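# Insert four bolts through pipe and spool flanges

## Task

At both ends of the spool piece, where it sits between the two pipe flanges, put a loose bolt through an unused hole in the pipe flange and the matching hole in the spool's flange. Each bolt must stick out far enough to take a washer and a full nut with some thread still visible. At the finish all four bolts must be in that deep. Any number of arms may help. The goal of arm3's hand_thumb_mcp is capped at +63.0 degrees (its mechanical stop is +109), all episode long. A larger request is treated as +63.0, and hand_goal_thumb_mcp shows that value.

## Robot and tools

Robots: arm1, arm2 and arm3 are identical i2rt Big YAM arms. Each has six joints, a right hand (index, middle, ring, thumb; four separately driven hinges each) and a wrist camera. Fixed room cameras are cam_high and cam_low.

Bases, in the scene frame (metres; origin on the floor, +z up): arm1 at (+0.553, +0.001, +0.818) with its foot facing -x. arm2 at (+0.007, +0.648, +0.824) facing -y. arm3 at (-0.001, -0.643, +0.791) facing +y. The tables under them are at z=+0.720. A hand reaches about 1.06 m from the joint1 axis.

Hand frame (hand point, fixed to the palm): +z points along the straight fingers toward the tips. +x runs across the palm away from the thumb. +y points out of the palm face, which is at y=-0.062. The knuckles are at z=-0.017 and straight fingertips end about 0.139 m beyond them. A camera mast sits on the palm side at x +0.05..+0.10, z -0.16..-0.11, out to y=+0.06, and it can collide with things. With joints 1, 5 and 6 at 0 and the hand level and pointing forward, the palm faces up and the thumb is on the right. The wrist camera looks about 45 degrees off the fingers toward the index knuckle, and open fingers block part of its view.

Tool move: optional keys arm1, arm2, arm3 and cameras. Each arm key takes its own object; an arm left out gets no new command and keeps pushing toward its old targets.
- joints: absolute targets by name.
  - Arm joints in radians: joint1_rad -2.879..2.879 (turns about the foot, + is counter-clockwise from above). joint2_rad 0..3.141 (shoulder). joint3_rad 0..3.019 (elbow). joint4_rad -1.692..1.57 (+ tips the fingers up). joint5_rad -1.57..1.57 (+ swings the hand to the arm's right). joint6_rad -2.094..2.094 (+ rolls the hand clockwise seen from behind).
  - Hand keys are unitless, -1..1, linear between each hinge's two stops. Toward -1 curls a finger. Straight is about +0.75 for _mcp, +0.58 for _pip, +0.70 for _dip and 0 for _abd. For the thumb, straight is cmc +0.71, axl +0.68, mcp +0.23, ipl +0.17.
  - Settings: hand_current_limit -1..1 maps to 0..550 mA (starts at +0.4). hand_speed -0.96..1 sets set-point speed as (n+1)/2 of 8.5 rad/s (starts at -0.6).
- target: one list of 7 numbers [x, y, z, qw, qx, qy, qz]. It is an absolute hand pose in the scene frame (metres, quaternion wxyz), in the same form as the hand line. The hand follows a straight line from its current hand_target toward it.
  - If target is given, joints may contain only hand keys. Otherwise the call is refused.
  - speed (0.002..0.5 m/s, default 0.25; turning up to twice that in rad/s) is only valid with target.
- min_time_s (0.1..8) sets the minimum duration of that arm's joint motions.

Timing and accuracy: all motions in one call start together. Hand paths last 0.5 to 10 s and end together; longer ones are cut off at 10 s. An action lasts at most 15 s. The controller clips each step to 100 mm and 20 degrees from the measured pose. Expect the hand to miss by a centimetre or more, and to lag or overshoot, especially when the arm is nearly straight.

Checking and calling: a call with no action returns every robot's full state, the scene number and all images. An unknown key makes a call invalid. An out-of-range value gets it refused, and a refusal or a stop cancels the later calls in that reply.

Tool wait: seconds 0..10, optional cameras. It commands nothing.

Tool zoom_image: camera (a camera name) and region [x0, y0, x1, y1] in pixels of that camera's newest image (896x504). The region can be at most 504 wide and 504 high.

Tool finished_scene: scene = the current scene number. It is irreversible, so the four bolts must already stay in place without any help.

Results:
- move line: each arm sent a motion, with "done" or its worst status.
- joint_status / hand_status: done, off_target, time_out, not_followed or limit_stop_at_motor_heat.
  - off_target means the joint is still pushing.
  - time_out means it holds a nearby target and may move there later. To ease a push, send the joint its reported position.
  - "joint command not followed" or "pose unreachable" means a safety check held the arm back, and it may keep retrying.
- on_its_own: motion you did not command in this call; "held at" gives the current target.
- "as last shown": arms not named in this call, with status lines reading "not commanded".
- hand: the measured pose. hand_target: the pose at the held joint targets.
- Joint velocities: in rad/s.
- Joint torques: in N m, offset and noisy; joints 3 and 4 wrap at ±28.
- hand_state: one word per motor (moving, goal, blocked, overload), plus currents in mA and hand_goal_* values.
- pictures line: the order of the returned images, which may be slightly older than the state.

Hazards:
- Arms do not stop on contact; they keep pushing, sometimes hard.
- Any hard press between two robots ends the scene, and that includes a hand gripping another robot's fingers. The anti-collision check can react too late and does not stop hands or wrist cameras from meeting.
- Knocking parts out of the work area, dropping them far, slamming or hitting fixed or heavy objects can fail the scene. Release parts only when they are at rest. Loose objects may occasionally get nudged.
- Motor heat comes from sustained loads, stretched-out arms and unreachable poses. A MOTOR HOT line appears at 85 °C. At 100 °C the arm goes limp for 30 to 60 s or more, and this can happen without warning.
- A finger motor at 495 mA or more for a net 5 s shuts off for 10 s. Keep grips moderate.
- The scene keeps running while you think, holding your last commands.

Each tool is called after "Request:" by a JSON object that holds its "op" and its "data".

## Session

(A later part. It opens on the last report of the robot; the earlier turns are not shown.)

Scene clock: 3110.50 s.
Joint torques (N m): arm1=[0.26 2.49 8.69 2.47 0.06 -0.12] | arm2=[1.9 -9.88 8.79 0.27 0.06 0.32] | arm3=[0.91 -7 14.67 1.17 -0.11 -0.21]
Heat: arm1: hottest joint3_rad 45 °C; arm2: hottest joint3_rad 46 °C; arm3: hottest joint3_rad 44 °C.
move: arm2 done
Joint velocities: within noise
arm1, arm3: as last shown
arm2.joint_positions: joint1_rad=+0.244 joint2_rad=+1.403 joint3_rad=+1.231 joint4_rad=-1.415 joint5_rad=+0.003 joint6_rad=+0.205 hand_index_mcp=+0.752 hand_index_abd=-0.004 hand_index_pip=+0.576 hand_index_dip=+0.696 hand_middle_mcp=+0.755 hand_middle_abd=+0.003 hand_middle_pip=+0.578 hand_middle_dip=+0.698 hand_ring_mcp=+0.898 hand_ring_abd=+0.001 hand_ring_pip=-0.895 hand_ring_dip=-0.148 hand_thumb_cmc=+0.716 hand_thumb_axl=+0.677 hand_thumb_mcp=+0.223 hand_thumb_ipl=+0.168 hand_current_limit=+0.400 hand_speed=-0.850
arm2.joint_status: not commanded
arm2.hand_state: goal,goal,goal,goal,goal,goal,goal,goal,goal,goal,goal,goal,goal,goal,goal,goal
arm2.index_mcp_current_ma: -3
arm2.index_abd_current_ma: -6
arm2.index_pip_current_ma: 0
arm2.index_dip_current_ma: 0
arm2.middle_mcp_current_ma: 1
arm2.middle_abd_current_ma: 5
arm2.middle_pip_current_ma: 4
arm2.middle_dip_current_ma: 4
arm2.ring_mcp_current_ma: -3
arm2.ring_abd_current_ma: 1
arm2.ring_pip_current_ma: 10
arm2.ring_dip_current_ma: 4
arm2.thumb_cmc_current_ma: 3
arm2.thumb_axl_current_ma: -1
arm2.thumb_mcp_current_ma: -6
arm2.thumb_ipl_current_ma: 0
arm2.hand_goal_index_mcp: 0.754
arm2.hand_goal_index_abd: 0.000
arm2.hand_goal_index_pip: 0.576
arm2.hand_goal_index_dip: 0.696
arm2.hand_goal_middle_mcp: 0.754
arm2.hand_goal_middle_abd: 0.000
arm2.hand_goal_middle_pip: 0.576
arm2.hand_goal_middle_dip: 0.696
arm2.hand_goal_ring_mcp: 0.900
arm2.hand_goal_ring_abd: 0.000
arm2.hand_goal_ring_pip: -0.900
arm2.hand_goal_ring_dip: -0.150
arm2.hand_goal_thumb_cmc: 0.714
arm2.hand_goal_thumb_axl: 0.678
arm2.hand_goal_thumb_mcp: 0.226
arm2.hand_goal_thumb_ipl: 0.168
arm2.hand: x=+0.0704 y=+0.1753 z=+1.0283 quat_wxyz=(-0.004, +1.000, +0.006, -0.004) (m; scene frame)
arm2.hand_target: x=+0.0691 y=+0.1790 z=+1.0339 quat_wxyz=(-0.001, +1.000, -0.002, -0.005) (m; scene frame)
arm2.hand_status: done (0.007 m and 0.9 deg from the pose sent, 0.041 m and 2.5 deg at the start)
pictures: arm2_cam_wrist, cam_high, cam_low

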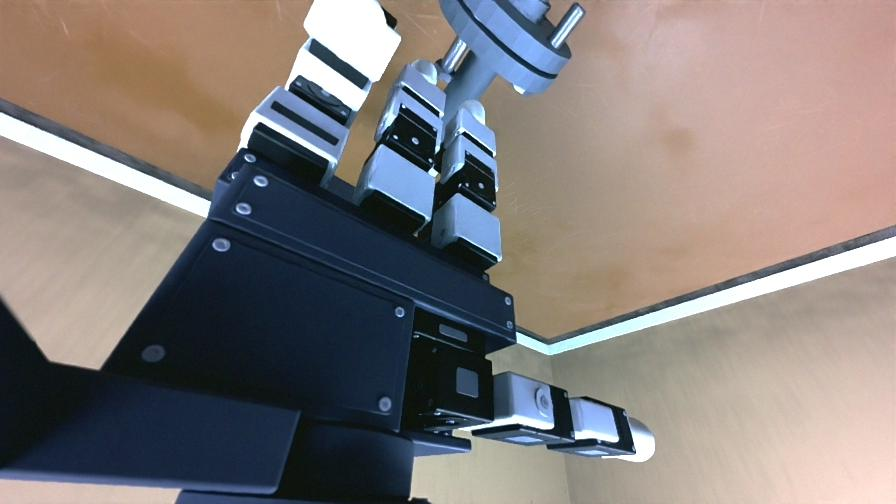

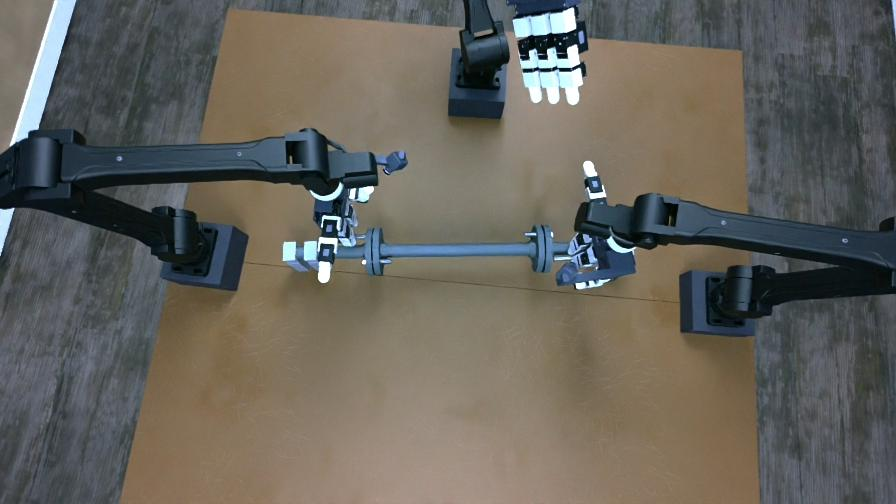

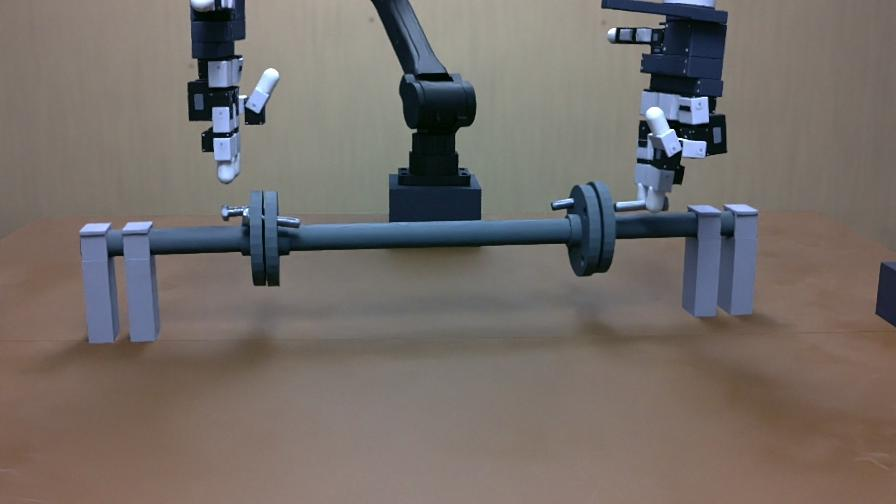

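Request:
{"op": "move", "data": {"arm2": {"target":[0.0682,0.199,1.034,-0.001,1.0,-0.002,-0.005],"speed":0.05,"joints":{"hand_index_abd":-0.14,"hand_middle_abd":0.14}}, "cameras": ["cam_low"]}}

Request:
{"op": "move", "data": {"arm2": {"target":[0.0682,0.199,0.994,-0.001,1.0,-0.002,-0.005],"speed":0.04}, "cameras": ["arm2_cam_wrist","cam_low","cam_high"]}}

Request:
{"op": "zoom_image", "data": {"camera": "cam_low", "region": [185, 170, 275, 240]}}

Request:
{"op": "zoom_image", "data": {"camera": "arm2_cam_wrist", "region": [400, 0, 600, 140]}}

Scene clock: 3138.20 s.
Joint torques (N m): arm1=[0.21 2.37 8.68 2.47 0.06 -0.12] | arm2=[2.67 -9 8.79 0.28 0.06 0.32] | arm3=[0.85 -6.95 14.68 1.17 -0.1 -0.21]
Heat: arm1: hottest joint3_rad 45 °C; arm2: hottest joint3_rad 42 °C; arm3: hottest joint3_rad 44 °C.
move: arm2 off_target
Joint velocities: within noise
arm1.joint_positions: joint1_rad=+0.351 joint2_rad=+0.611 joint3_rad=+1.333 joint4_rad=-1.370 joint5_rad=-0.067 joint6_rad=+1.161 hand_index_mcp=+0.753 hand_index_abd=+0.000 hand_index_pip=+0.577 hand_index_dip=+0.696 hand_middle_mcp=+0.753 hand_middle_abd=+0.000 hand_middle_pip=+0.577 hand_middle_dip=+0.696 hand_ring_mcp=+0.753 hand_ring_abd=+0.000 hand_ring_pip=+0.577 hand_ring_dip=+0.696 hand_thumb_cmc=+0.714 hand_thumb_axl=+0.677 hand_thumb_mcp=+0.225 hand_thumb_ipl=+0.168 hand_current_limit=+0.400 hand_speed=-0.600
arm1.joint_status: not commanded
arm1.hand_state: goal,goal,goal,goal,goal,goal,goal,goal,goal,goal,goal,goal,goal,goal,goal,goal
arm1.index_mcp_current_ma: 0
arm1.index_abd_current_ma: 0
arm1.index_pip_current_ma: 0
arm1.index_dip_current_ma: 0
arm1.middle_mcp_current_ma: 0
arm1.middle_abd_current_ma: 0
arm1.middle_pip_current_ma: 0
arm1.middle_dip_current_ma: 0
arm1.ring_mcp_current_ma: 0
arm1.ring_abd_current_ma: 0
arm1.ring_pip_current_ma: 0
arm1.ring_dip_current_ma: 0
arm1.thumb_cmc_current_ma: 0
arm1.thumb_axl_current_ma: 0
arm1.thumb_mcp_current_ma: 0
arm1.thumb_ipl_current_ma: 0
arm1.hand_goal_index_mcp: 0.754
arm1.hand_goal_index_abd: 0.000
arm1.hand_goal_index_pip: 0.576
arm1.hand_goal_index_dip: 0.696
arm1.hand_goal_middle_mcp: 0.754
arm1.hand_goal_middle_abd: 0.000
arm1.hand_goal_middle_pip: 0.576
arm1.hand_goal_middle_dip: 0.696
arm1.hand_goal_ring_mcp: 0.754
arm1.hand_goal_ring_abd: 0.000
arm1.hand_goal_ring_pip: 0.576
arm1.hand_goal_ring_dip: 0.696
arm1.hand_goal_thumb_cmc: 0.714
arm1.hand_goal_thumb_axl: 0.678
arm1.hand_goal_thumb_mcp: 0.226
arm1.hand_goal_thumb_ipl: 0.168
arm1.hand: x=+0.2935 y=-0.0272 z=+1.3305 quat_wxyz=(+0.441, +0.361, -0.821, +0.019) (m; scene frame)
arm1.hand_target: x=+0.2953 y=-0.0266 z=+1.3425 quat_wxyz=(+0.453, +0.360, -0.816, +0.019) (m; scene frame)
arm1.hand_status: not commanded
arm2.joint_positions: joint1_rad=+0.249 joint2_rad=+1.349 joint3_rad=+1.182 joint4_rad=-1.417 joint5_rad=+0.003 joint6_rad=+0.215 hand_index_mcp=+0.752 hand_index_abd=-0.095 hand_index_pip=+0.576 hand_index_dip=+0.696 hand_middle_mcp=+0.755 hand_middle_abd=+0.096 hand_middle_pip=+0.578 hand_middle_dip=+0.698 hand_ring_mcp=+0.898 hand_ring_abd=+0.001 hand_ring_pip=-0.895 hand_ring_dip=-0.148 hand_thumb_cmc=+0.716 hand_thumb_axl=+0.677 hand_thumb_mcp=+0.223 hand_thumb_ipl=+0.168 hand_current_limit=+0.400 hand_speed=-0.850
arm2.joint_status: hand_index_abd off_target (ended at -0.095, target -0.140); hand_middle_abd off_target (ended at +0.096, target +0.140)
arm2.hand_state: goal,blocked,goal,goal,goal,blocked,goal,goal,goal,goal,goal,goal,goal,goal,goal,goal
arm2.index_mcp_current_ma: -3
arm2.index_abd_current_ma: 122
arm2.index_pip_current_ma: 0
arm2.index_dip_current_ma: 0
arm2.middle_mcp_current_ma: 1
arm2.middle_abd_current_ma: -120
arm2.middle_pip_current_ma: 4
arm2.middle_dip_current_ma: 4
arm2.ring_mcp_current_ma: -3
arm2.ring_abd_current_ma: 1
arm2.ring_pip_current_ma: 10
arm2.ring_dip_current_ma: 4
arm2.thumb_cmc_current_ma: 3
arm2.thumb_axl_current_ma: -1
arm2.thumb_mcp_current_ma: -6
arm2.thumb_ipl_current_ma: 0
arm2.hand_goal_index_mcp: 0.754
arm2.hand_goal_index_abd: -0.140
arm2.hand_goal_index_pip: 0.576
arm2.hand_goal_index_dip: 0.696
arm2.hand_goal_middle_mcp: 0.754
arm2.hand_goal_middle_abd: 0.140
arm2.hand_goal_middle_pip: 0.576
arm2.hand_goal_middle_dip: 0.696
arm2.hand_goal_ring_mcp: 0.900
arm2.hand_goal_ring_abd: 0.000
arm2.hand_goal_ring_pip: -0.900
arm2.hand_goal_ring_dip: -0.150
arm2.hand_goal_thumb_cmc: 0.714
arm2.hand_goal_thumb_axl: 0.678
arm2.hand_goal_thumb_mcp: 0.226
arm2.hand_goal_thumb_ipl: 0.168
arm2.hand: x=+0.0674 y=+0.1952 z=+1.0297 quat_wxyz=(-0.003, +1.000, +0.003, -0.004) (m; scene frame)
arm2.hand_target: x=+0.0682 y=+0.1990 z=+1.0340 quat_wxyz=(-0.001, +1.000, -0.002, -0.005) (m; scene frame)
arm2.hand_status: done (0.006 m and 0.6 deg from the pose sent, 0.024 m and 0.9 deg at the start)
arm3.joint_positions: joint1_rad=-0.160 joint2_rad=+1.252 joint3_rad=+1.079 joint4_rad=-1.299 joint5_rad=-0.047 joint6_rad=-0.417 hand_index_mcp=+0.761 hand_index_abd=-0.066 hand_index_pip=+0.579 hand_index_dip=+0.696 hand_middle_mcp=+0.743 hand_middle_abd=+0.093 hand_middle_pip=+0.571 hand_middle_dip=+0.695 hand_ring_mcp=+0.902 hand_ring_abd=+0.004 hand_ring_pip=-0.892 hand_ring_dip=-0.147 hand_thumb_cmc=+0.715 hand_thumb_axl=+0.677 hand_thumb_mcp=+0.223 hand_thumb_ipl=+0.168 hand_current_limit=+0.400 hand_speed=-0.850
arm3.joint_status: not commanded
arm3.hand_state: goal,blocked,goal,goal,goal,blocked,goal,goal,goal,goal,goal,goal,goal,goal,goal,goal
arm3.index_mcp_current_ma: 1
arm3.index_abd_current_ma: 230
arm3.index_pip_current_ma: 0
arm3.index_dip_current_ma: 0
arm3.middle_mcp_current_ma: -4
arm3.middle_abd_current_ma: -152
arm3.middle_pip_current_ma: -1
arm3.middle_dip_current_ma: 0
arm3.ring_mcp_current_ma: 0
arm3.ring_abd_current_ma: 0
arm3.ring_pip_current_ma: 2
arm3.ring_dip_current_ma: 0
arm3.thumb_cmc_current_ma: 0
arm3.thumb_axl_current_ma: 0
arm3.thumb_mcp_current_ma: 0
arm3.thumb_ipl_current_ma: 0
arm3.hand_goal_index_mcp: 0.754
arm3.hand_goal_index_abd: -0.200
arm3.hand_goal_index_pip: 0.576
arm3.hand_goal_index_dip: 0.696
arm3.hand_goal_middle_mcp: 0.754
arm3.hand_goal_middle_abd: 0.200
arm3.hand_goal_middle_pip: 0.576
arm3.hand_goal_middle_dip: 0.696
arm3.hand_goal_ring_mcp: 0.900
arm3.hand_goal_ring_abd: 0.000
arm3.hand_goal_ring_pip: -0.900
arm3.hand_goal_ring_dip: -0.150
arm3.hand_goal_thumb_cmc: 0.714
arm3.hand_goal_thumb_axl: 0.678
arm3.hand_goal_thumb_mcp: 0.226
arm3.hand_goal_thumb_ipl: 0.168
arm3.hand: x=+0.0464 y=-0.1904 z=+1.0010 quat_wxyz=(-0.009, -0.134, +0.989, +0.055) (m; scene frame)
arm3.hand_target: x=+0.0430 y=-0.1674 z=+1.0281 quat_wxyz=(-0.001, -0.147, +0.985, +0.087) (m; scene frame)
arm3.hand_status: not commanded
pictures: cam_low

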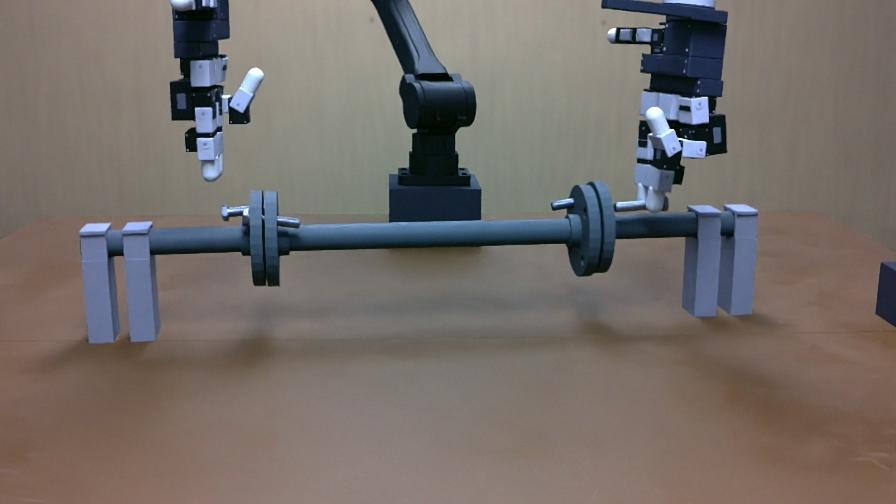

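Scene clock: 3139.70 s.
Joint torques (N m): arm1=[0.21 2.43 8.69 2.47 0.06 -0.12] | arm2=[2.37 -7.24 8.7 1.14 0.06 0.32] | arm3=[0.85 -7 14.65 1.17 -0.11 -0.21]
Heat: arm1: hottest joint3_rad 45 °C; arm2: hottest joint3_rad 42 °C; arm3: hottest joint3_rad 44 °C.
move: arm2 done
Joint velocities: within noise
arm1, arm3: as last shown
arm2.joint_positions: joint1_rad=+0.249 joint2_rad=+1.349 joint3_rad=+1.094 joint4_rad=-1.328 joint5_rad=+0.003 joint6_rad=+0.215 hand_index_mcp=+0.752 hand_index_abd=-0.095 hand_index_pip=+0.576 hand_index_dip=+0.696 hand_middle_mcp=+0.755 hand_middle_abd=+0.096 hand_middle_pip=+0.578 hand_middle_dip=+0.698 hand_ring_mcp=+0.898 hand_ring_abd=+0.001 hand_ring_pip=-0.895 hand_ring_dip=-0.148 hand_thumb_cmc=+0.716 hand_thumb_axl=+0.677 hand_thumb_mcp=+0.223 hand_thumb_ipl=+0.168 hand_current_limit=+0.400 hand_speed=-0.850
arm2.joint_status: not commanded
arm2.hand_state: goal,blocked,goal,goal,goal,blocked,goal,goal,goal,goal,goal,goal,goal,goal,goal,goal
arm2.index_mcp_current_ma: -3
arm2.index_abd_current_ma: 122
arm2.index_pip_current_ma: 0
arm2.index_dip_current_ma: 0
arm2.middle_mcp_current_ma: 1
arm2.middle_abd_current_ma: -120
arm2.middle_pip_current_ma: 4
arm2.middle_dip_current_ma: 4
arm2.ring_mcp_current_ma: -3
arm2.ring_abd_current_ma: 1
arm2.ring_pip_current_ma: 10
arm2.ring_dip_current_ma: 4
arm2.thumb_cmc_current_ma: 3
arm2.thumb_axl_current_ma: -1
arm2.thumb_mcp_current_ma: -6
arm2.thumb_ipl_current_ma: 0
arm2.hand_goal_index_mcp: 0.754
arm2.hand_goal_index_abd: -0.140
arm2.hand_goal_index_pip: 0.576
arm2.hand_goal_index_dip: 0.696
arm2.hand_goal_middle_mcp: 0.754
arm2.hand_goal_middle_abd: 0.140
arm2.hand_goal_middle_pip: 0.576
arm2.hand_goal_middle_dip: 0.696
arm2.hand_goal_ring_mcp: 0.900
arm2.hand_goal_ring_abd: 0.000
arm2.hand_goal_ring_pip: -0.900
arm2.hand_goal_ring_dip: -0.150
arm2.hand_goal_thumb_cmc: 0.714
arm2.hand_goal_thumb_axl: 0.678
arm2.hand_goal_thumb_mcp: 0.226
arm2.hand_goal_thumb_ipl: 0.168
arm2.hand: x=+0.0660 y=+0.2014 z=+0.9972 quat_wxyz=(-0.002, +1.000, +0.003, -0.004) (m; scene frame)
arm2.hand_target: x=+0.0682 y=+0.1991 z=+0.9940 quat_wxyz=(-0.001, +1.000, -0.002, -0.005) (m; scene frame)
arm2.hand_status: done (0.005 m and 0.6 deg from the pose sent, 0.036 m and 0.6 deg at the start)
pictures: arm2_cam_wrist, cam_high, cam_low

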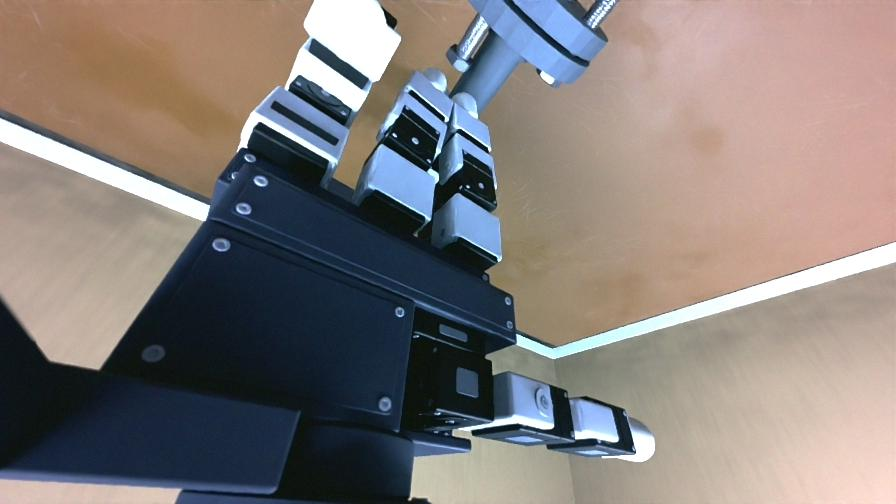

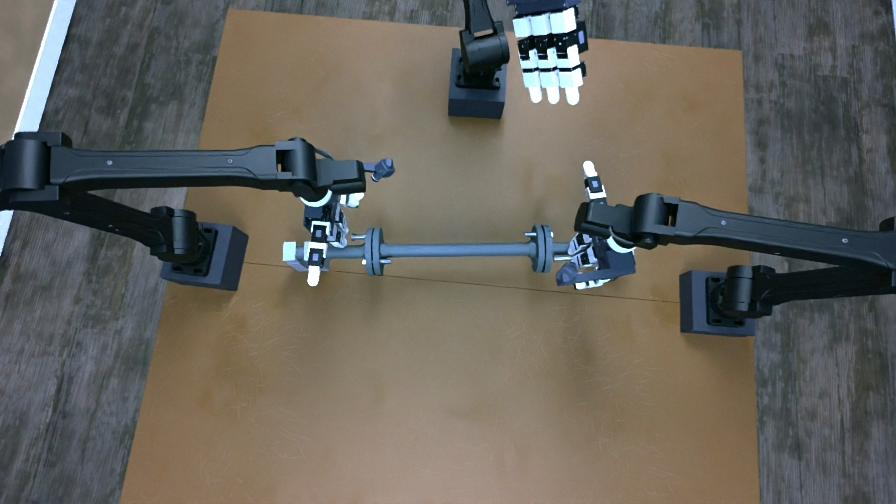

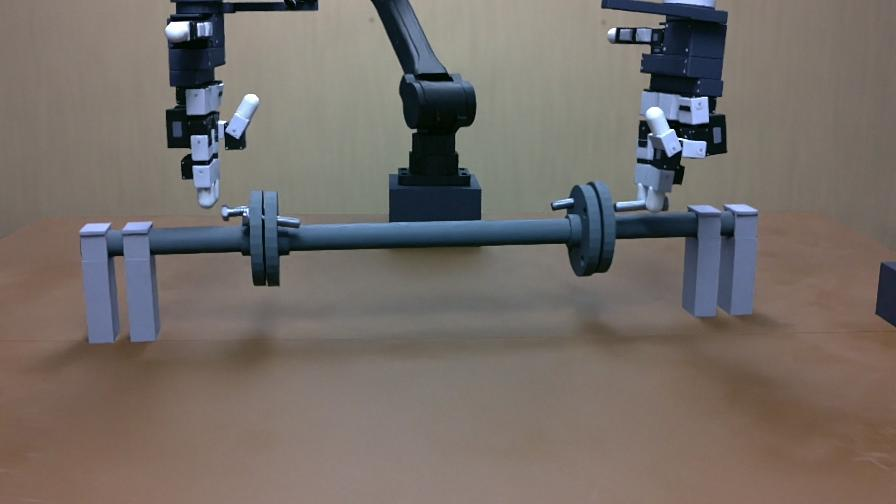

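Scaled by 5.600.

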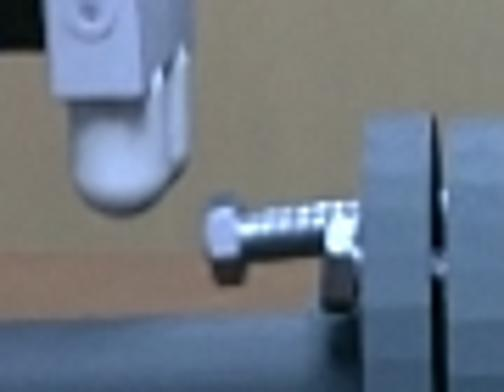

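Scaled by 2.520.

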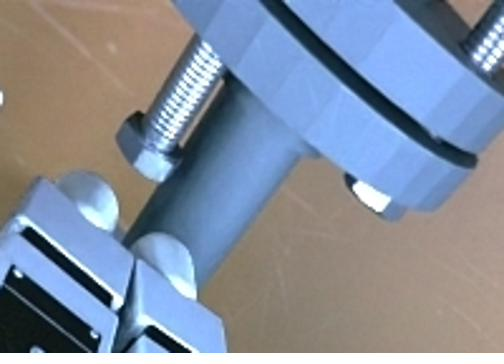

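Request:
{"op": "move", "data": {"arm2": {"target":[0.0705,0.201,0.977,-0.001,1.0,-0.002,-0.005],"speed":0.04}, "cameras": ["arm2_cam_wrist","cam_low","cam_high"]}}

Request:
{"op": "zoom_image", "data": {"camera": "cam_low", "region": [185, 170, 275, 240]}}

Request:
{"op": "zoom_image", "data": {"camera": "arm2_cam_wrist", "region": [400, 0, 600, 140]}}

Scene clock: 3155.87 s.
Joint torques (N m): arm1=[0.21 2.43 8.68 2.47 0.06 -0.12] | arm2=[2.2 -6.83 8.61 1.14 0.05 0.29] | arm3=[0.91 -7 14.67 1.17 -0.11 -0.2]
Heat: arm1: hottest joint3_rad 45 °C; arm2: hottest joint3_rad 42 °C; arm3: hottest joint3_rad 44 °C.
move: arm2 done
Joint velocities: within noise
arm1, arm3: as last shown
arm2.joint_positions: joint1_rad=+0.257 joint2_rad=+1.353 joint3_rad=+1.057 joint4_rad=-1.282 joint5_rad=+0.003 joint6_rad=+0.222 hand_index_mcp=+0.752 hand_index_abd=-0.095 hand_index_pip=+0.576 hand_index_dip=+0.696 hand_middle_mcp=+0.755 hand_middle_abd=+0.096 hand_middle_pip=+0.578 hand_middle_dip=+0.698 hand_ring_mcp=+0.898 hand_ring_abd=+0.001 hand_ring_pip=-0.895 hand_ring_dip=-0.148 hand_thumb_cmc=+0.716 hand_thumb_axl=+0.677 hand_thumb_mcp=+0.223 hand_thumb_ipl=+0.168 hand_current_limit=+0.400 hand_speed=-0.850
arm2.joint_status: not commanded
arm2.hand_state: goal,blocked,goal,goal,goal,blocked,goal,goal,goal,goal,goal,goal,goal,goal,goal,goal
arm2.index_mcp_current_ma: -3
arm2.index_abd_current_ma: 122
arm2.index_pip_current_ma: 0
arm2.index_dip_current_ma: 0
arm2.middle_mcp_current_ma: 1
arm2.middle_abd_current_ma: -120
arm2.middle_pip_current_ma: 4
arm2.middle_dip_current_ma: 4
arm2.ring_mcp_current_ma: -3
arm2.ring_abd_current_ma: 1
arm2.ring_pip_current_ma: 10
arm2.ring_dip_current_ma: 4
arm2.thumb_cmc_current_ma: 3
arm2.thumb_axl_current_ma: -1
arm2.thumb_mcp_current_ma: -6
arm2.thumb_ipl_current_ma: 0
arm2.hand_goal_index_mcp: 0.754
arm2.hand_goal_index_abd: -0.140
arm2.hand_goal_index_pip: 0.576
arm2.hand_goal_index_dip: 0.696
arm2.hand_goal_middle_mcp: 0.754
arm2.hand_goal_middle_abd: 0.140
arm2.hand_goal_middle_pip: 0.576
arm2.hand_goal_middle_dip: 0.696
arm2.hand_goal_ring_mcp: 0.900
arm2.hand_goal_ring_abd: 0.000
arm2.hand_goal_ring_pip: -0.900
arm2.hand_goal_ring_dip: -0.150
arm2.hand_goal_thumb_cmc: 0.714
arm2.hand_goal_thumb_axl: 0.678
arm2.hand_goal_thumb_mcp: 0.226
arm2.hand_goal_thumb_ipl: 0.168
arm2.hand: x=+0.0686 y=+0.2034 z=+0.9825 quat_wxyz=(+0.001, +1.000, +0.003, -0.003) (m; scene frame)
arm2.hand_target: x=+0.0705 y=+0.2011 z=+0.9770 quat_wxyz=(-0.001, +1.000, -0.002, -0.005) (m; scene frame)
arm2.hand_status: done (0.006 m and 0.7 deg from the pose sent, 0.021 m and 0.6 deg at the start)
pictures: arm2_cam_wrist, cam_high, cam_low

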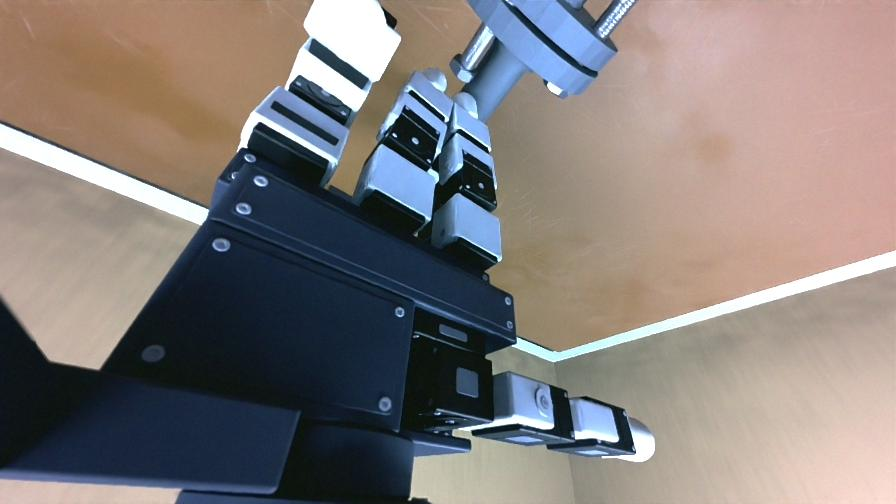

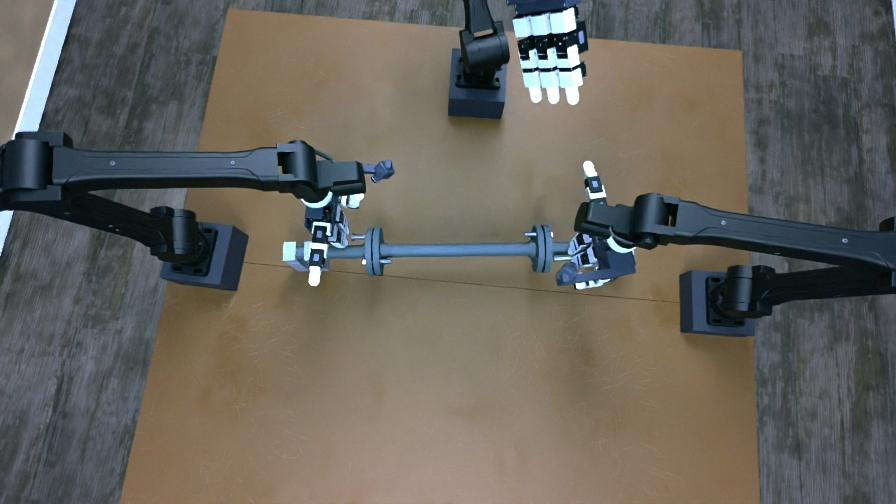

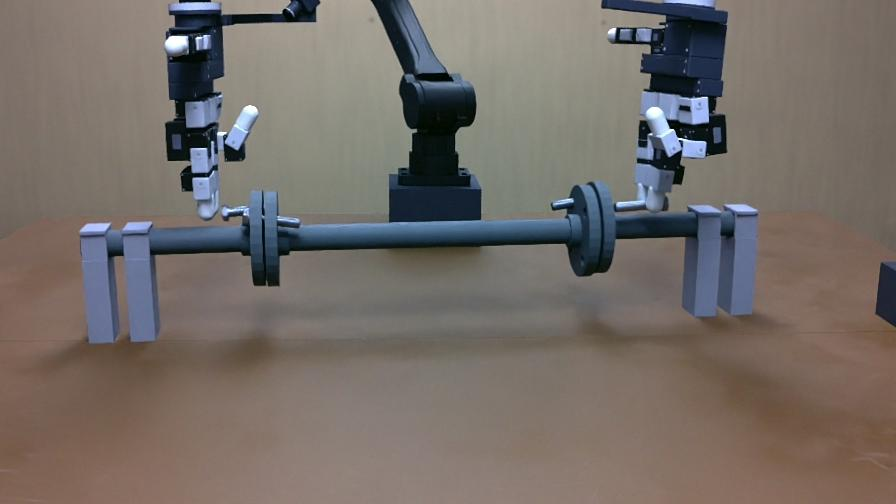

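Scaled by 5.600.

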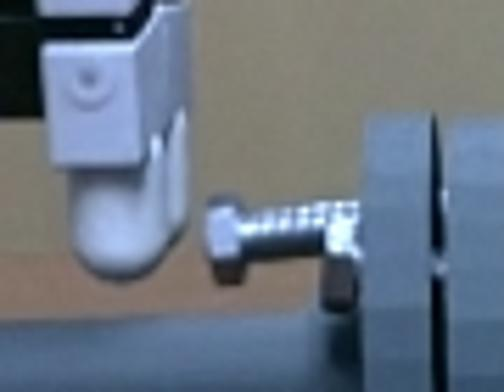

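Scaled by 2.520.

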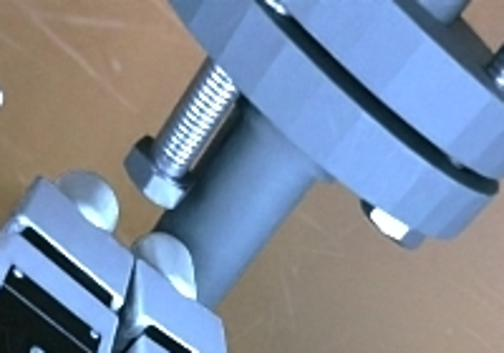

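Request:
{"op": "move", "data": {"arm2": {"target":[0.0718,0.189,0.9735,-0.001,1.0,-0.002,-0.005],"speed":0.03}, "cameras": ["arm2_cam_wrist","cam_low"]}}

Request:
{"op": "zoom_image", "data": {"camera": "cam_low", "region": [185, 170, 275, 240]}}

Request:
{"op": "zoom_image", "data": {"camera": "arm2_cam_wrist", "region": [400, 0, 600, 140]}}

Scene clock: 3166.53 s.
Joint torques (N m): arm1=[0.21 2.43 8.69 2.48 0.06 -0.12] | arm2=[1.9 -6.95 10.47 1.13 0.02 0.28] | arm3=[0.91 -6.89 14.67 1.17 -0.11 -0.21]
Heat: arm1: hottest joint3_rad 45 °C; arm2: hottest joint3_rad 41 °C; arm3: hottest joint3_rad 44 °C.
move: arm2 off_target
Joint velocities: within noise
arm1, arm3: as last shown
arm2.joint_positions: joint1_rad=+0.257 joint2_rad=+1.384 joint3_rad=+1.057 joint4_rad=-1.272 joint5_rad=+0.004 joint6_rad=+0.223 hand_index_mcp=+0.754 hand_index_abd=-0.095 hand_index_pip=+0.576 hand_index_dip=+0.696 hand_middle_mcp=+0.755 hand_middle_abd=+0.096 hand_middle_pip=+0.578 hand_middle_dip=+0.698 hand_ring_mcp=+0.898 hand_ring_abd=+0.001 hand_ring_pip=-0.895 hand_ring_dip=-0.148 hand_thumb_cmc=+0.716 hand_thumb_axl=+0.677 hand_thumb_mcp=+0.223 hand_thumb_ipl=+0.168 hand_current_limit=+0.400 hand_speed=-0.850
arm2.joint_status: not commanded
arm2.hand_state: goal,blocked,goal,goal,goal,blocked,goal,goal,goal,goal,goal,goal,goal,goal,goal,goal
arm2.index_mcp_current_ma: -1
arm2.index_abd_current_ma: 122
arm2.index_pip_current_ma: 0
arm2.index_dip_current_ma: 0
arm2.middle_mcp_current_ma: 2
arm2.middle_abd_current_ma: -120
arm2.middle_pip_current_ma: 4
arm2.middle_dip_current_ma: 4
arm2.ring_mcp_current_ma: -3
arm2.ring_abd_current_ma: 1
arm2.ring_pip_current_ma: 10
arm2.ring_dip_current_ma: 4
arm2.thumb_cmc_current_ma: 3
arm2.thumb_axl_current_ma: -1
arm2.thumb_mcp_current_ma: -6
arm2.thumb_ipl_current_ma: 0
arm2.hand_goal_index_mcp: 0.754
arm2.hand_goal_index_abd: -0.140
arm2.hand_goal_index_pip: 0.576
arm2.hand_goal_index_dip: 0.696
arm2.hand_goal_middle_mcp: 0.754
arm2.hand_goal_middle_abd: 0.140
arm2.hand_goal_middle_pip: 0.576
arm2.hand_goal_middle_dip: 0.696
arm2.hand_goal_ring_mcp: 0.900
arm2.hand_goal_ring_abd: 0.000
arm2.hand_goal_ring_pip: -0.900
arm2.hand_goal_ring_dip: -0.150
arm2.hand_goal_thumb_cmc: 0.714
arm2.hand_goal_thumb_axl: 0.678
arm2.hand_goal_thumb_mcp: 0.226
arm2.hand_goal_thumb_ipl: 0.168
arm2.hand: x=+0.0691 y=+0.2004 z=+0.9702 quat_wxyz=(-0.009, +1.000, +0.003, -0.006) (m; scene frame)
arm2.hand_target: x=+0.0717 y=+0.1893 z=+0.9736 quat_wxyz=(-0.001, +1.000, -0.002, -0.005) (m; scene frame)
arm2.hand_status: off_target (0.012 m and 1.1 deg from the pose sent, 0.017 m and 0.7 deg at the start)
pictures: arm2_cam_wrist, cam_low

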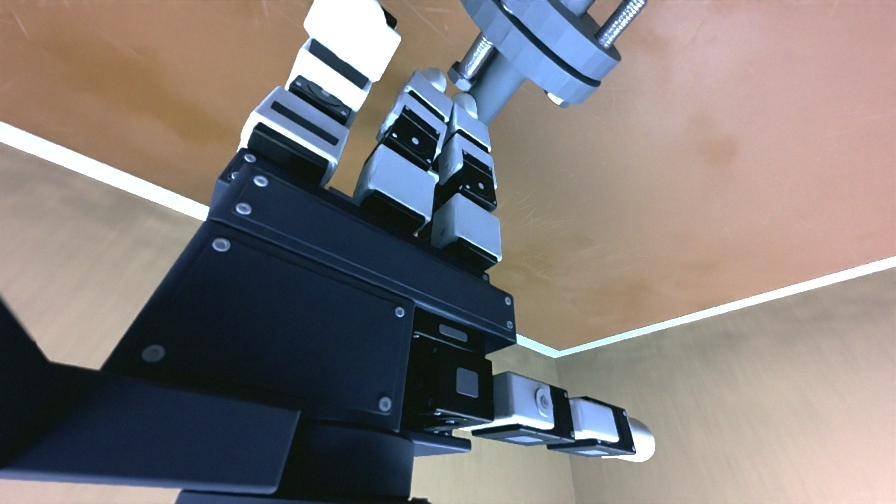

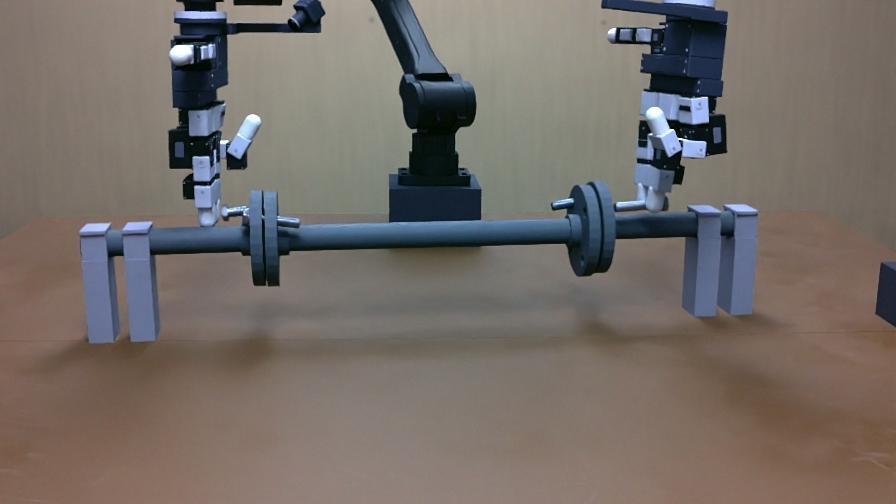

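Scaled by 5.600.

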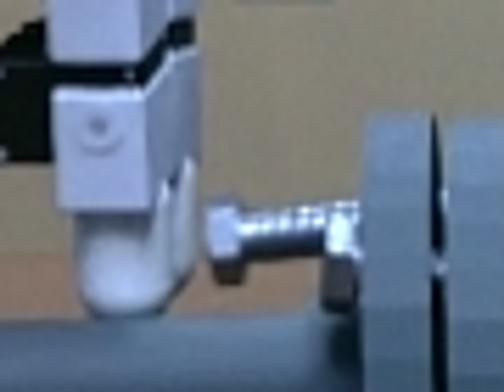

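Scaled by 2.520.

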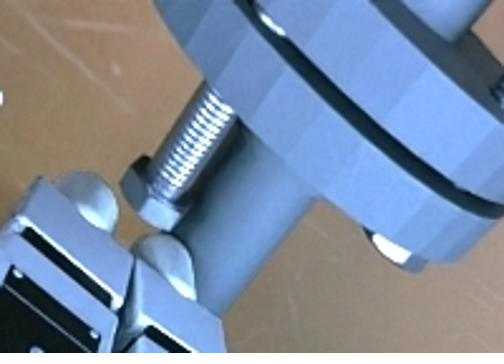

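Request:
{"op": "move", "data": {"arm2": {"target": [0.0727, 0.181, 0.976, -0.001, 1, -0.002, -0.005], "speed": 0.03}, "cameras": ["cam_low", "arm2_cam_wrist"]}}

Request:
{"op": "zoom_image", "data": {"camera": "cam_low", "region": [185, 170, 275, 240]}}

Scene clock: 3213.10 s.
Joint torques (N m): arm1=[0.21 2.43 8.69 2.48 0.06 -0.13] | arm2=[1.73 -6.59 11.71 0.83 0 0.24] | arm3=[0.85 -6.95 14.65 1.17 -0.11 -0.21]
Heat: arm1: hottest joint3_rad 45 °C; arm2: hottest joint3_rad 40 °C; arm3: hottest joint3_rad 44 °C.
move: arm2 off_target
Joint velocities: within noise
arm1, arm3: as last shown
arm2.joint_positions: joint1_rad=+0.257 joint2_rad=+1.394 joint3_rad=+1.067 joint4_rad=-1.272 joint5_rad=+0.005 joint6_rad=+0.223 hand_index_mcp=+0.763 hand_index_abd=-0.095 hand_index_pip=+0.583 hand_index_dip=+0.699 hand_middle_mcp=+0.759 hand_middle_abd=+0.096 hand_middle_pip=+0.578 hand_middle_dip=+0.698 hand_ring_mcp=+0.898 hand_ring_abd=+0.001 hand_ring_pip=-0.895 hand_ring_dip=-0.148 hand_thumb_cmc=+0.716 hand_thumb_axl=+0.677 hand_thumb_mcp=+0.223 hand_thumb_ipl=+0.168 hand_current_limit=+0.400 hand_speed=-0.850
arm2.joint_status: not commanded
arm2.hand_state: goal,blocked,goal,goal,goal,blocked,goal,goal,goal,goal,goal,goal,goal,goal,goal,goal
arm2.index_mcp_current_ma: 21
arm2.index_abd_current_ma: 122
arm2.index_pip_current_ma: 15
arm2.index_dip_current_ma: 6
arm2.middle_mcp_current_ma: 10
arm2.middle_abd_current_ma: -120
arm2.middle_pip_current_ma: 4
arm2.middle_dip_current_ma: 4
arm2.ring_mcp_current_ma: -3
arm2.ring_abd_current_ma: 1
arm2.ring_pip_current_ma: 10
arm2.ring_dip_current_ma: 4
arm2.thumb_cmc_current_ma: 3
arm2.thumb_axl_current_ma: -1
arm2.thumb_mcp_current_ma: -6
arm2.thumb_ipl_current_ma: 0
arm2.hand_goal_index_mcp: 0.754
arm2.hand_goal_index_abd: -0.140
arm2.hand_goal_index_pip: 0.576
arm2.hand_goal_index_dip: 0.696
arm2.hand_goal_middle_mcp: 0.754
arm2.hand_goal_middle_abd: 0.140
arm2.hand_goal_middle_pip: 0.576
arm2.hand_goal_middle_dip: 0.696
arm2.hand_goal_ring_mcp: 0.900
arm2.hand_goal_ring_abd: 0.000
arm2.hand_goal_ring_pip: -0.900
arm2.hand_goal_ring_dip: -0.150
arm2.hand_goal_thumb_cmc: 0.714
arm2.hand_goal_thumb_axl: 0.678
arm2.hand_goal_thumb_mcp: 0.226
arm2.hand_goal_thumb_ipl: 0.168
arm2.hand: x=+0.0698 y=+0.1966 z=+0.9700 quat_wxyz=(-0.010, +1.000, +0.003, -0.007) (m; scene frame)
arm2.hand_target: x=+0.0726 y=+0.1815 z=+0.9761 quat_wxyz=(-0.001, +1.000, -0.002, -0.005) (m; scene frame)
arm2.hand_status: off_target (0.017 m and 1.2 deg from the pose sent, 0.021 m and 1.1 deg at the start)
pictures: arm2_cam_wrist, cam_low

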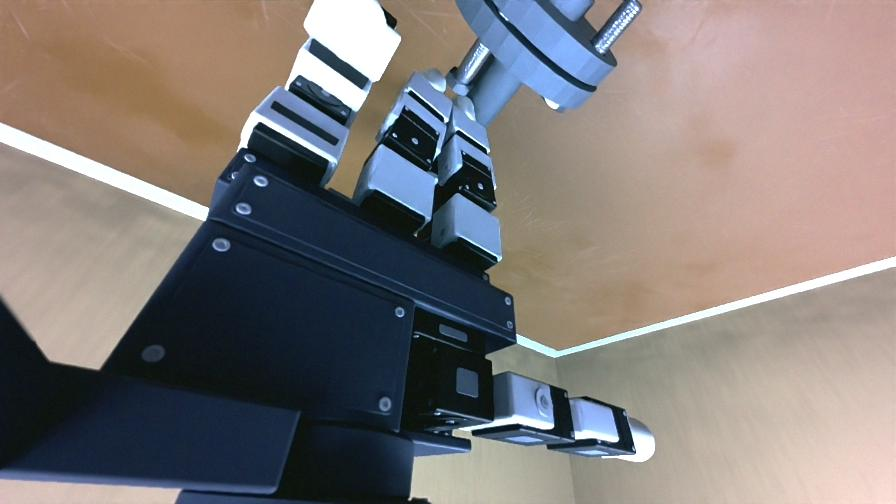

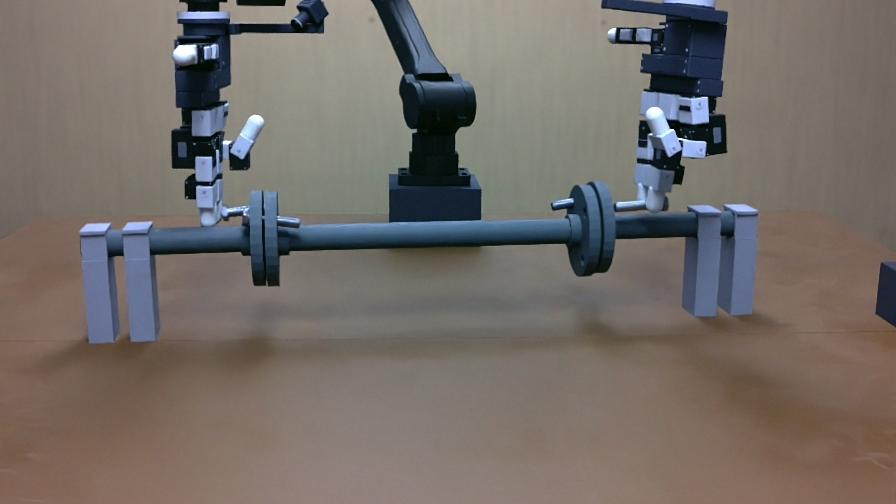

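Scaled by 5.600.

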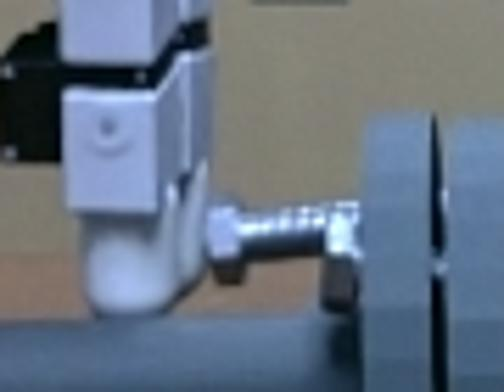

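Request:
{"op": "move", "data": {"arm2": {"target": [0.0740, 0.170, 0.979, -0.001, 1, -0.002, -0.005], "speed": 0.03}, "cameras": ["cam_low", "arm2_cam_wrist"]}}

Request:
{"op": "zoom_image", "data": {"camera": "cam_low", "region": [185, 170, 275, 240]}}

Scene clock: 3218.20 s.
Joint torques (N m): arm1=[0.15 2.49 8.68 2.48 0.06 -0.12] | arm2=[1.49 -7.36 12.37 0.59 0.14 0.21] | arm3=[0.85 -6.95 14.67 1.17 -0.1 -0.2]
Heat: arm1: hottest joint3_rad 45 °C; arm2: hottest joint3_rad 41 °C; arm3: hottest joint3_rad 44 °C.
move: arm2 off_target
Joint velocities: within noise
arm1, arm3: as last shown
arm2.joint_positions: joint1_rad=+0.257 joint2_rad=+1.425 joint3_rad=+1.093 joint4_rad=-1.277 joint5_rad=+0.002 joint6_rad=+0.223 hand_index_mcp=+0.770 hand_index_abd=-0.096 hand_index_pip=+0.588 hand_index_dip=+0.702 hand_middle_mcp=+0.763 hand_middle_abd=+0.096 hand_middle_pip=+0.581 hand_middle_dip=+0.698 hand_ring_mcp=+0.898 hand_ring_abd=+0.001 hand_ring_pip=-0.895 hand_ring_dip=-0.148 hand_thumb_cmc=+0.716 hand_thumb_axl=+0.677 hand_thumb_mcp=+0.223 hand_thumb_ipl=+0.168 hand_current_limit=+0.400 hand_speed=-0.850
arm2.joint_status: not commanded
arm2.hand_state: goal,blocked,goal,goal,goal,blocked,goal,goal,goal,goal,goal,goal,goal,goal,goal,goal
arm2.index_mcp_current_ma: 43
arm2.index_abd_current_ma: 120
arm2.index_pip_current_ma: 29
arm2.index_dip_current_ma: 12
arm2.middle_mcp_current_ma: 22
arm2.middle_abd_current_ma: -120
arm2.middle_pip_current_ma: 9
arm2.middle_dip_current_ma: 4
arm2.ring_mcp_current_ma: -3
arm2.ring_abd_current_ma: 1
arm2.ring_pip_current_ma: 10
arm2.ring_dip_current_ma: 4
arm2.thumb_cmc_current_ma: 3
arm2.thumb_axl_current_ma: -1
arm2.thumb_mcp_current_ma: -6
arm2.thumb_ipl_current_ma: 0
arm2.hand_goal_index_mcp: 0.754
arm2.hand_goal_index_abd: -0.140
arm2.hand_goal_index_pip: 0.576
arm2.hand_goal_index_dip: 0.696
arm2.hand_goal_middle_mcp: 0.754
arm2.hand_goal_middle_abd: 0.140
arm2.hand_goal_middle_pip: 0.576
arm2.hand_goal_middle_dip: 0.696
arm2.hand_goal_ring_mcp: 0.900
arm2.hand_goal_ring_abd: 0.000
arm2.hand_goal_ring_pip: -0.900
arm2.hand_goal_ring_dip: -0.150
arm2.hand_goal_thumb_cmc: 0.714
arm2.hand_goal_thumb_axl: 0.678
arm2.hand_goal_thumb_mcp: 0.226
arm2.hand_goal_thumb_ipl: 0.168
arm2.hand: x=+0.0724 y=+0.1879 z=+0.9676 quat_wxyz=(-0.014, +1.000, +0.003, -0.006) (m; scene frame)
arm2.hand_target: x=+0.0738 y=+0.1707 z=+0.9791 quat_wxyz=(-0.001, +1.000, -0.002, -0.005) (m; scene frame)
arm2.hand_status: off_target (0.021 m and 1.6 deg from the pose sent, 0.028 m and 1.2 deg at the start)
pictures: arm2_cam_wrist, cam_low

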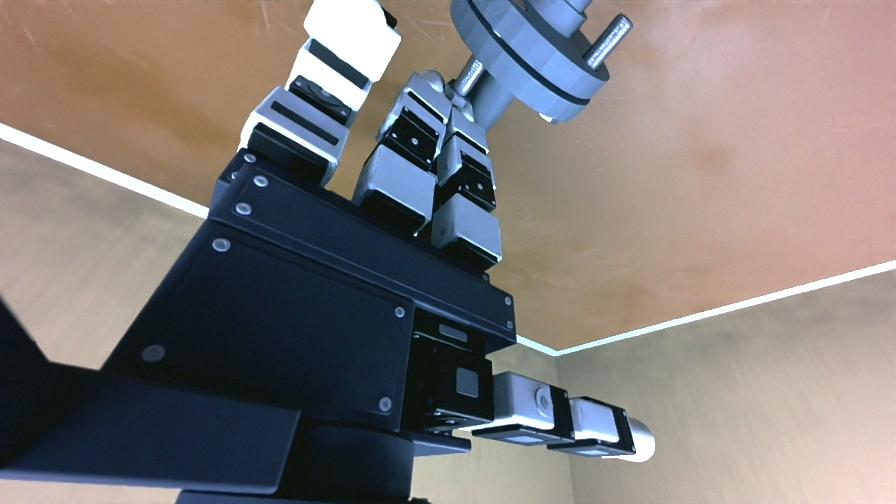

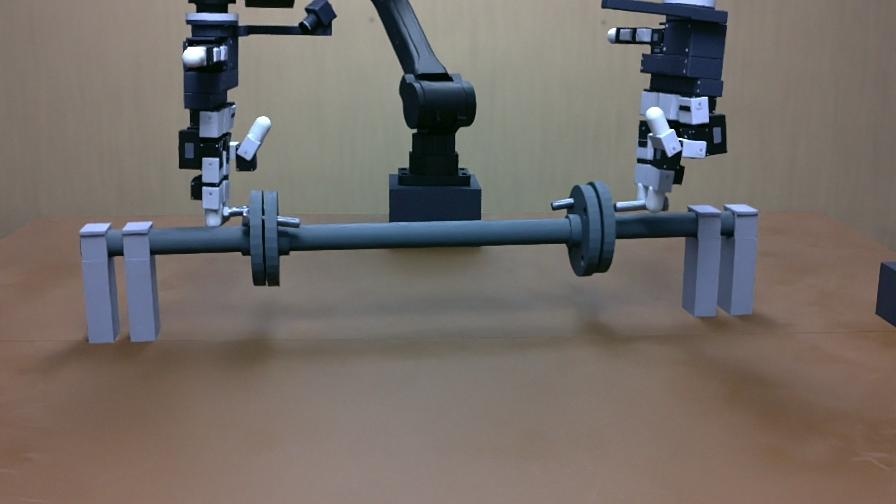

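Scaled by 5.600.

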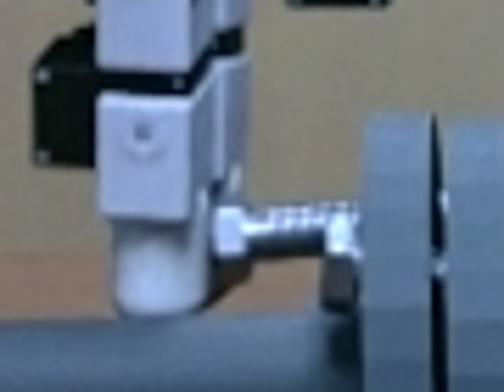

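Request:
{"op": "move", "data": {"arm2": {"target": [0.0742, 0.166, 0.986, -0.001, 1, -0.002, -0.005], "speed": 0.03}, "cameras": ["cam_low", "arm2_cam_wrist"]}}

Request:
{"op": "zoom_image", "data": {"camera": "cam_low", "region": [185, 170, 275, 240]}}

Request:
{"op": "zoom_image", "data": {"camera": "arm2_cam_wrist", "region": [400, 0, 600, 140]}}

Scene clock: 3227.70 s.
Joint torques (N m): arm1=[0.21 2.43 8.68 2.47 0.07 -0.12] | arm2=[1.32 -7.77 12.45 0.27 0.09 0.19] | arm3=[0.85 -6.95 14.67 1.16 -0.1 -0.21]
Heat: arm1: hottest joint3_rad 45 °C; arm2: hottest joint3_rad 43 °C; arm3: hottest joint3_rad 44 °C.
move: arm2 off_target
Joint velocities: within noise
arm1, arm3: as last shown
arm2.joint_positions: joint1_rad=+0.257 joint2_rad=+1.433 joint3_rad=+1.117 joint4_rad=-1.288 joint5_rad=+0.003 joint6_rad=+0.223 hand_index_mcp=+0.762 hand_index_abd=-0.096 hand_index_pip=+0.584 hand_index_dip=+0.701 hand_middle_mcp=+0.754 hand_middle_abd=+0.096 hand_middle_pip=+0.578 hand_middle_dip=+0.698 hand_ring_mcp=+0.898 hand_ring_abd=+0.001 hand_ring_pip=-0.895 hand_ring_dip=-0.148 hand_thumb_cmc=+0.716 hand_thumb_axl=+0.677 hand_thumb_mcp=+0.223 hand_thumb_ipl=+0.168 hand_current_limit=+0.400 hand_speed=-0.850
arm2.joint_status: not commanded
arm2.hand_state: goal,blocked,goal,goal,goal,blocked,goal,goal,goal,goal,goal,goal,goal,goal,goal,goal
arm2.index_mcp_current_ma: 19
arm2.index_abd_current_ma: 120
arm2.index_pip_current_ma: 18
arm2.index_dip_current_ma: 11
arm2.middle_mcp_current_ma: 0
arm2.middle_abd_current_ma: -120
arm2.middle_pip_current_ma: 3
arm2.middle_dip_current_ma: 4
arm2.ring_mcp_current_ma: -3
arm2.ring_abd_current_ma: 1
arm2.ring_pip_current_ma: 10
arm2.ring_dip_current_ma: 4
arm2.thumb_cmc_current_ma: 3
arm2.thumb_axl_current_ma: -1
arm2.thumb_mcp_current_ma: -6
arm2.thumb_ipl_current_ma: 0
arm2.hand_goal_index_mcp: 0.754
arm2.hand_goal_index_abd: -0.140
arm2.hand_goal_index_pip: 0.576
arm2.hand_goal_index_dip: 0.696
arm2.hand_goal_middle_mcp: 0.754
arm2.hand_goal_middle_abd: 0.140
arm2.hand_goal_middle_pip: 0.576
arm2.hand_goal_middle_dip: 0.696
arm2.hand_goal_ring_mcp: 0.900
arm2.hand_goal_ring_abd: 0.000
arm2.hand_goal_ring_pip: -0.900
arm2.hand_goal_ring_dip: -0.150
arm2.hand_goal_thumb_cmc: 0.714
arm2.hand_goal_thumb_axl: 0.678
arm2.hand_goal_thumb_mcp: 0.226
arm2.hand_goal_thumb_ipl: 0.168
arm2.hand: x=+0.0736 y=+0.1818 z=+0.9737 quat_wxyz=(-0.012, +1.000, +0.003, -0.006) (m; scene frame)
arm2.hand_target: x=+0.0740 y=+0.1667 z=+0.9862 quat_wxyz=(-0.001, +1.000, -0.002, -0.005) (m; scene frame)
arm2.hand_status: off_target (0.020 m and 1.4 deg from the pose sent, 0.029 m and 1.6 deg at the start)
pictures: arm2_cam_wrist, cam_low

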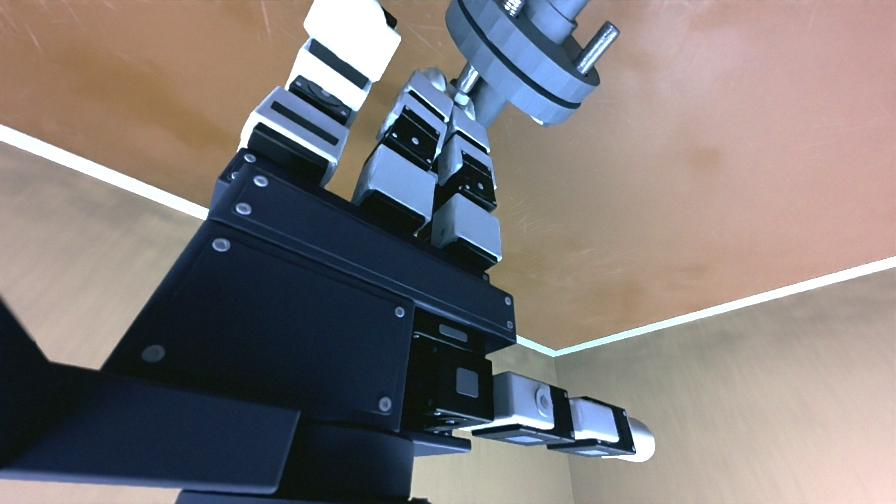

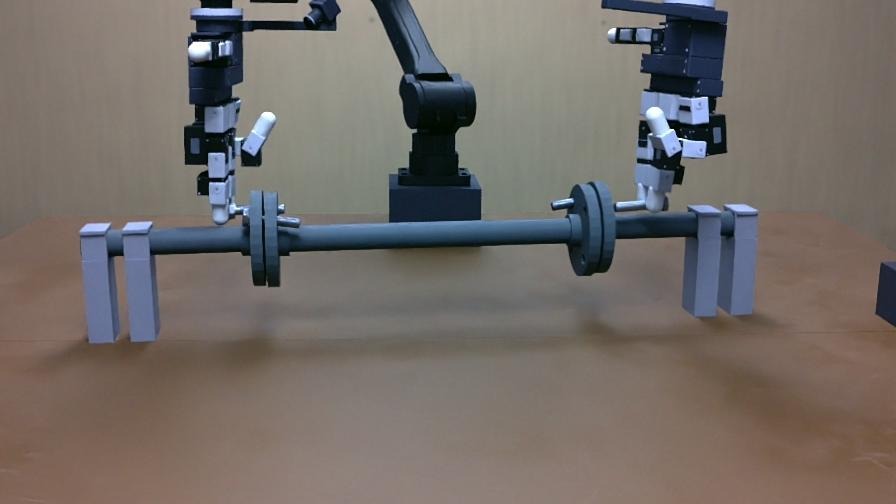

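Scaled by 5.600.

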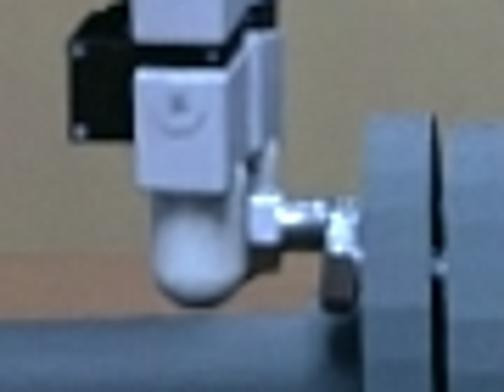

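Scaled by 2.520.

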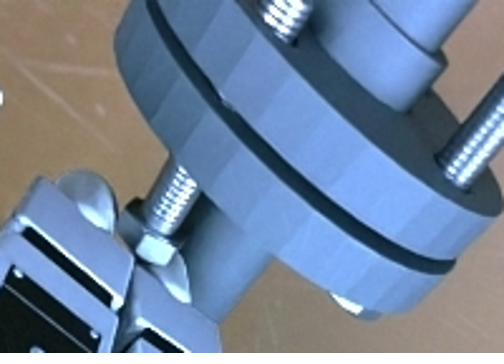

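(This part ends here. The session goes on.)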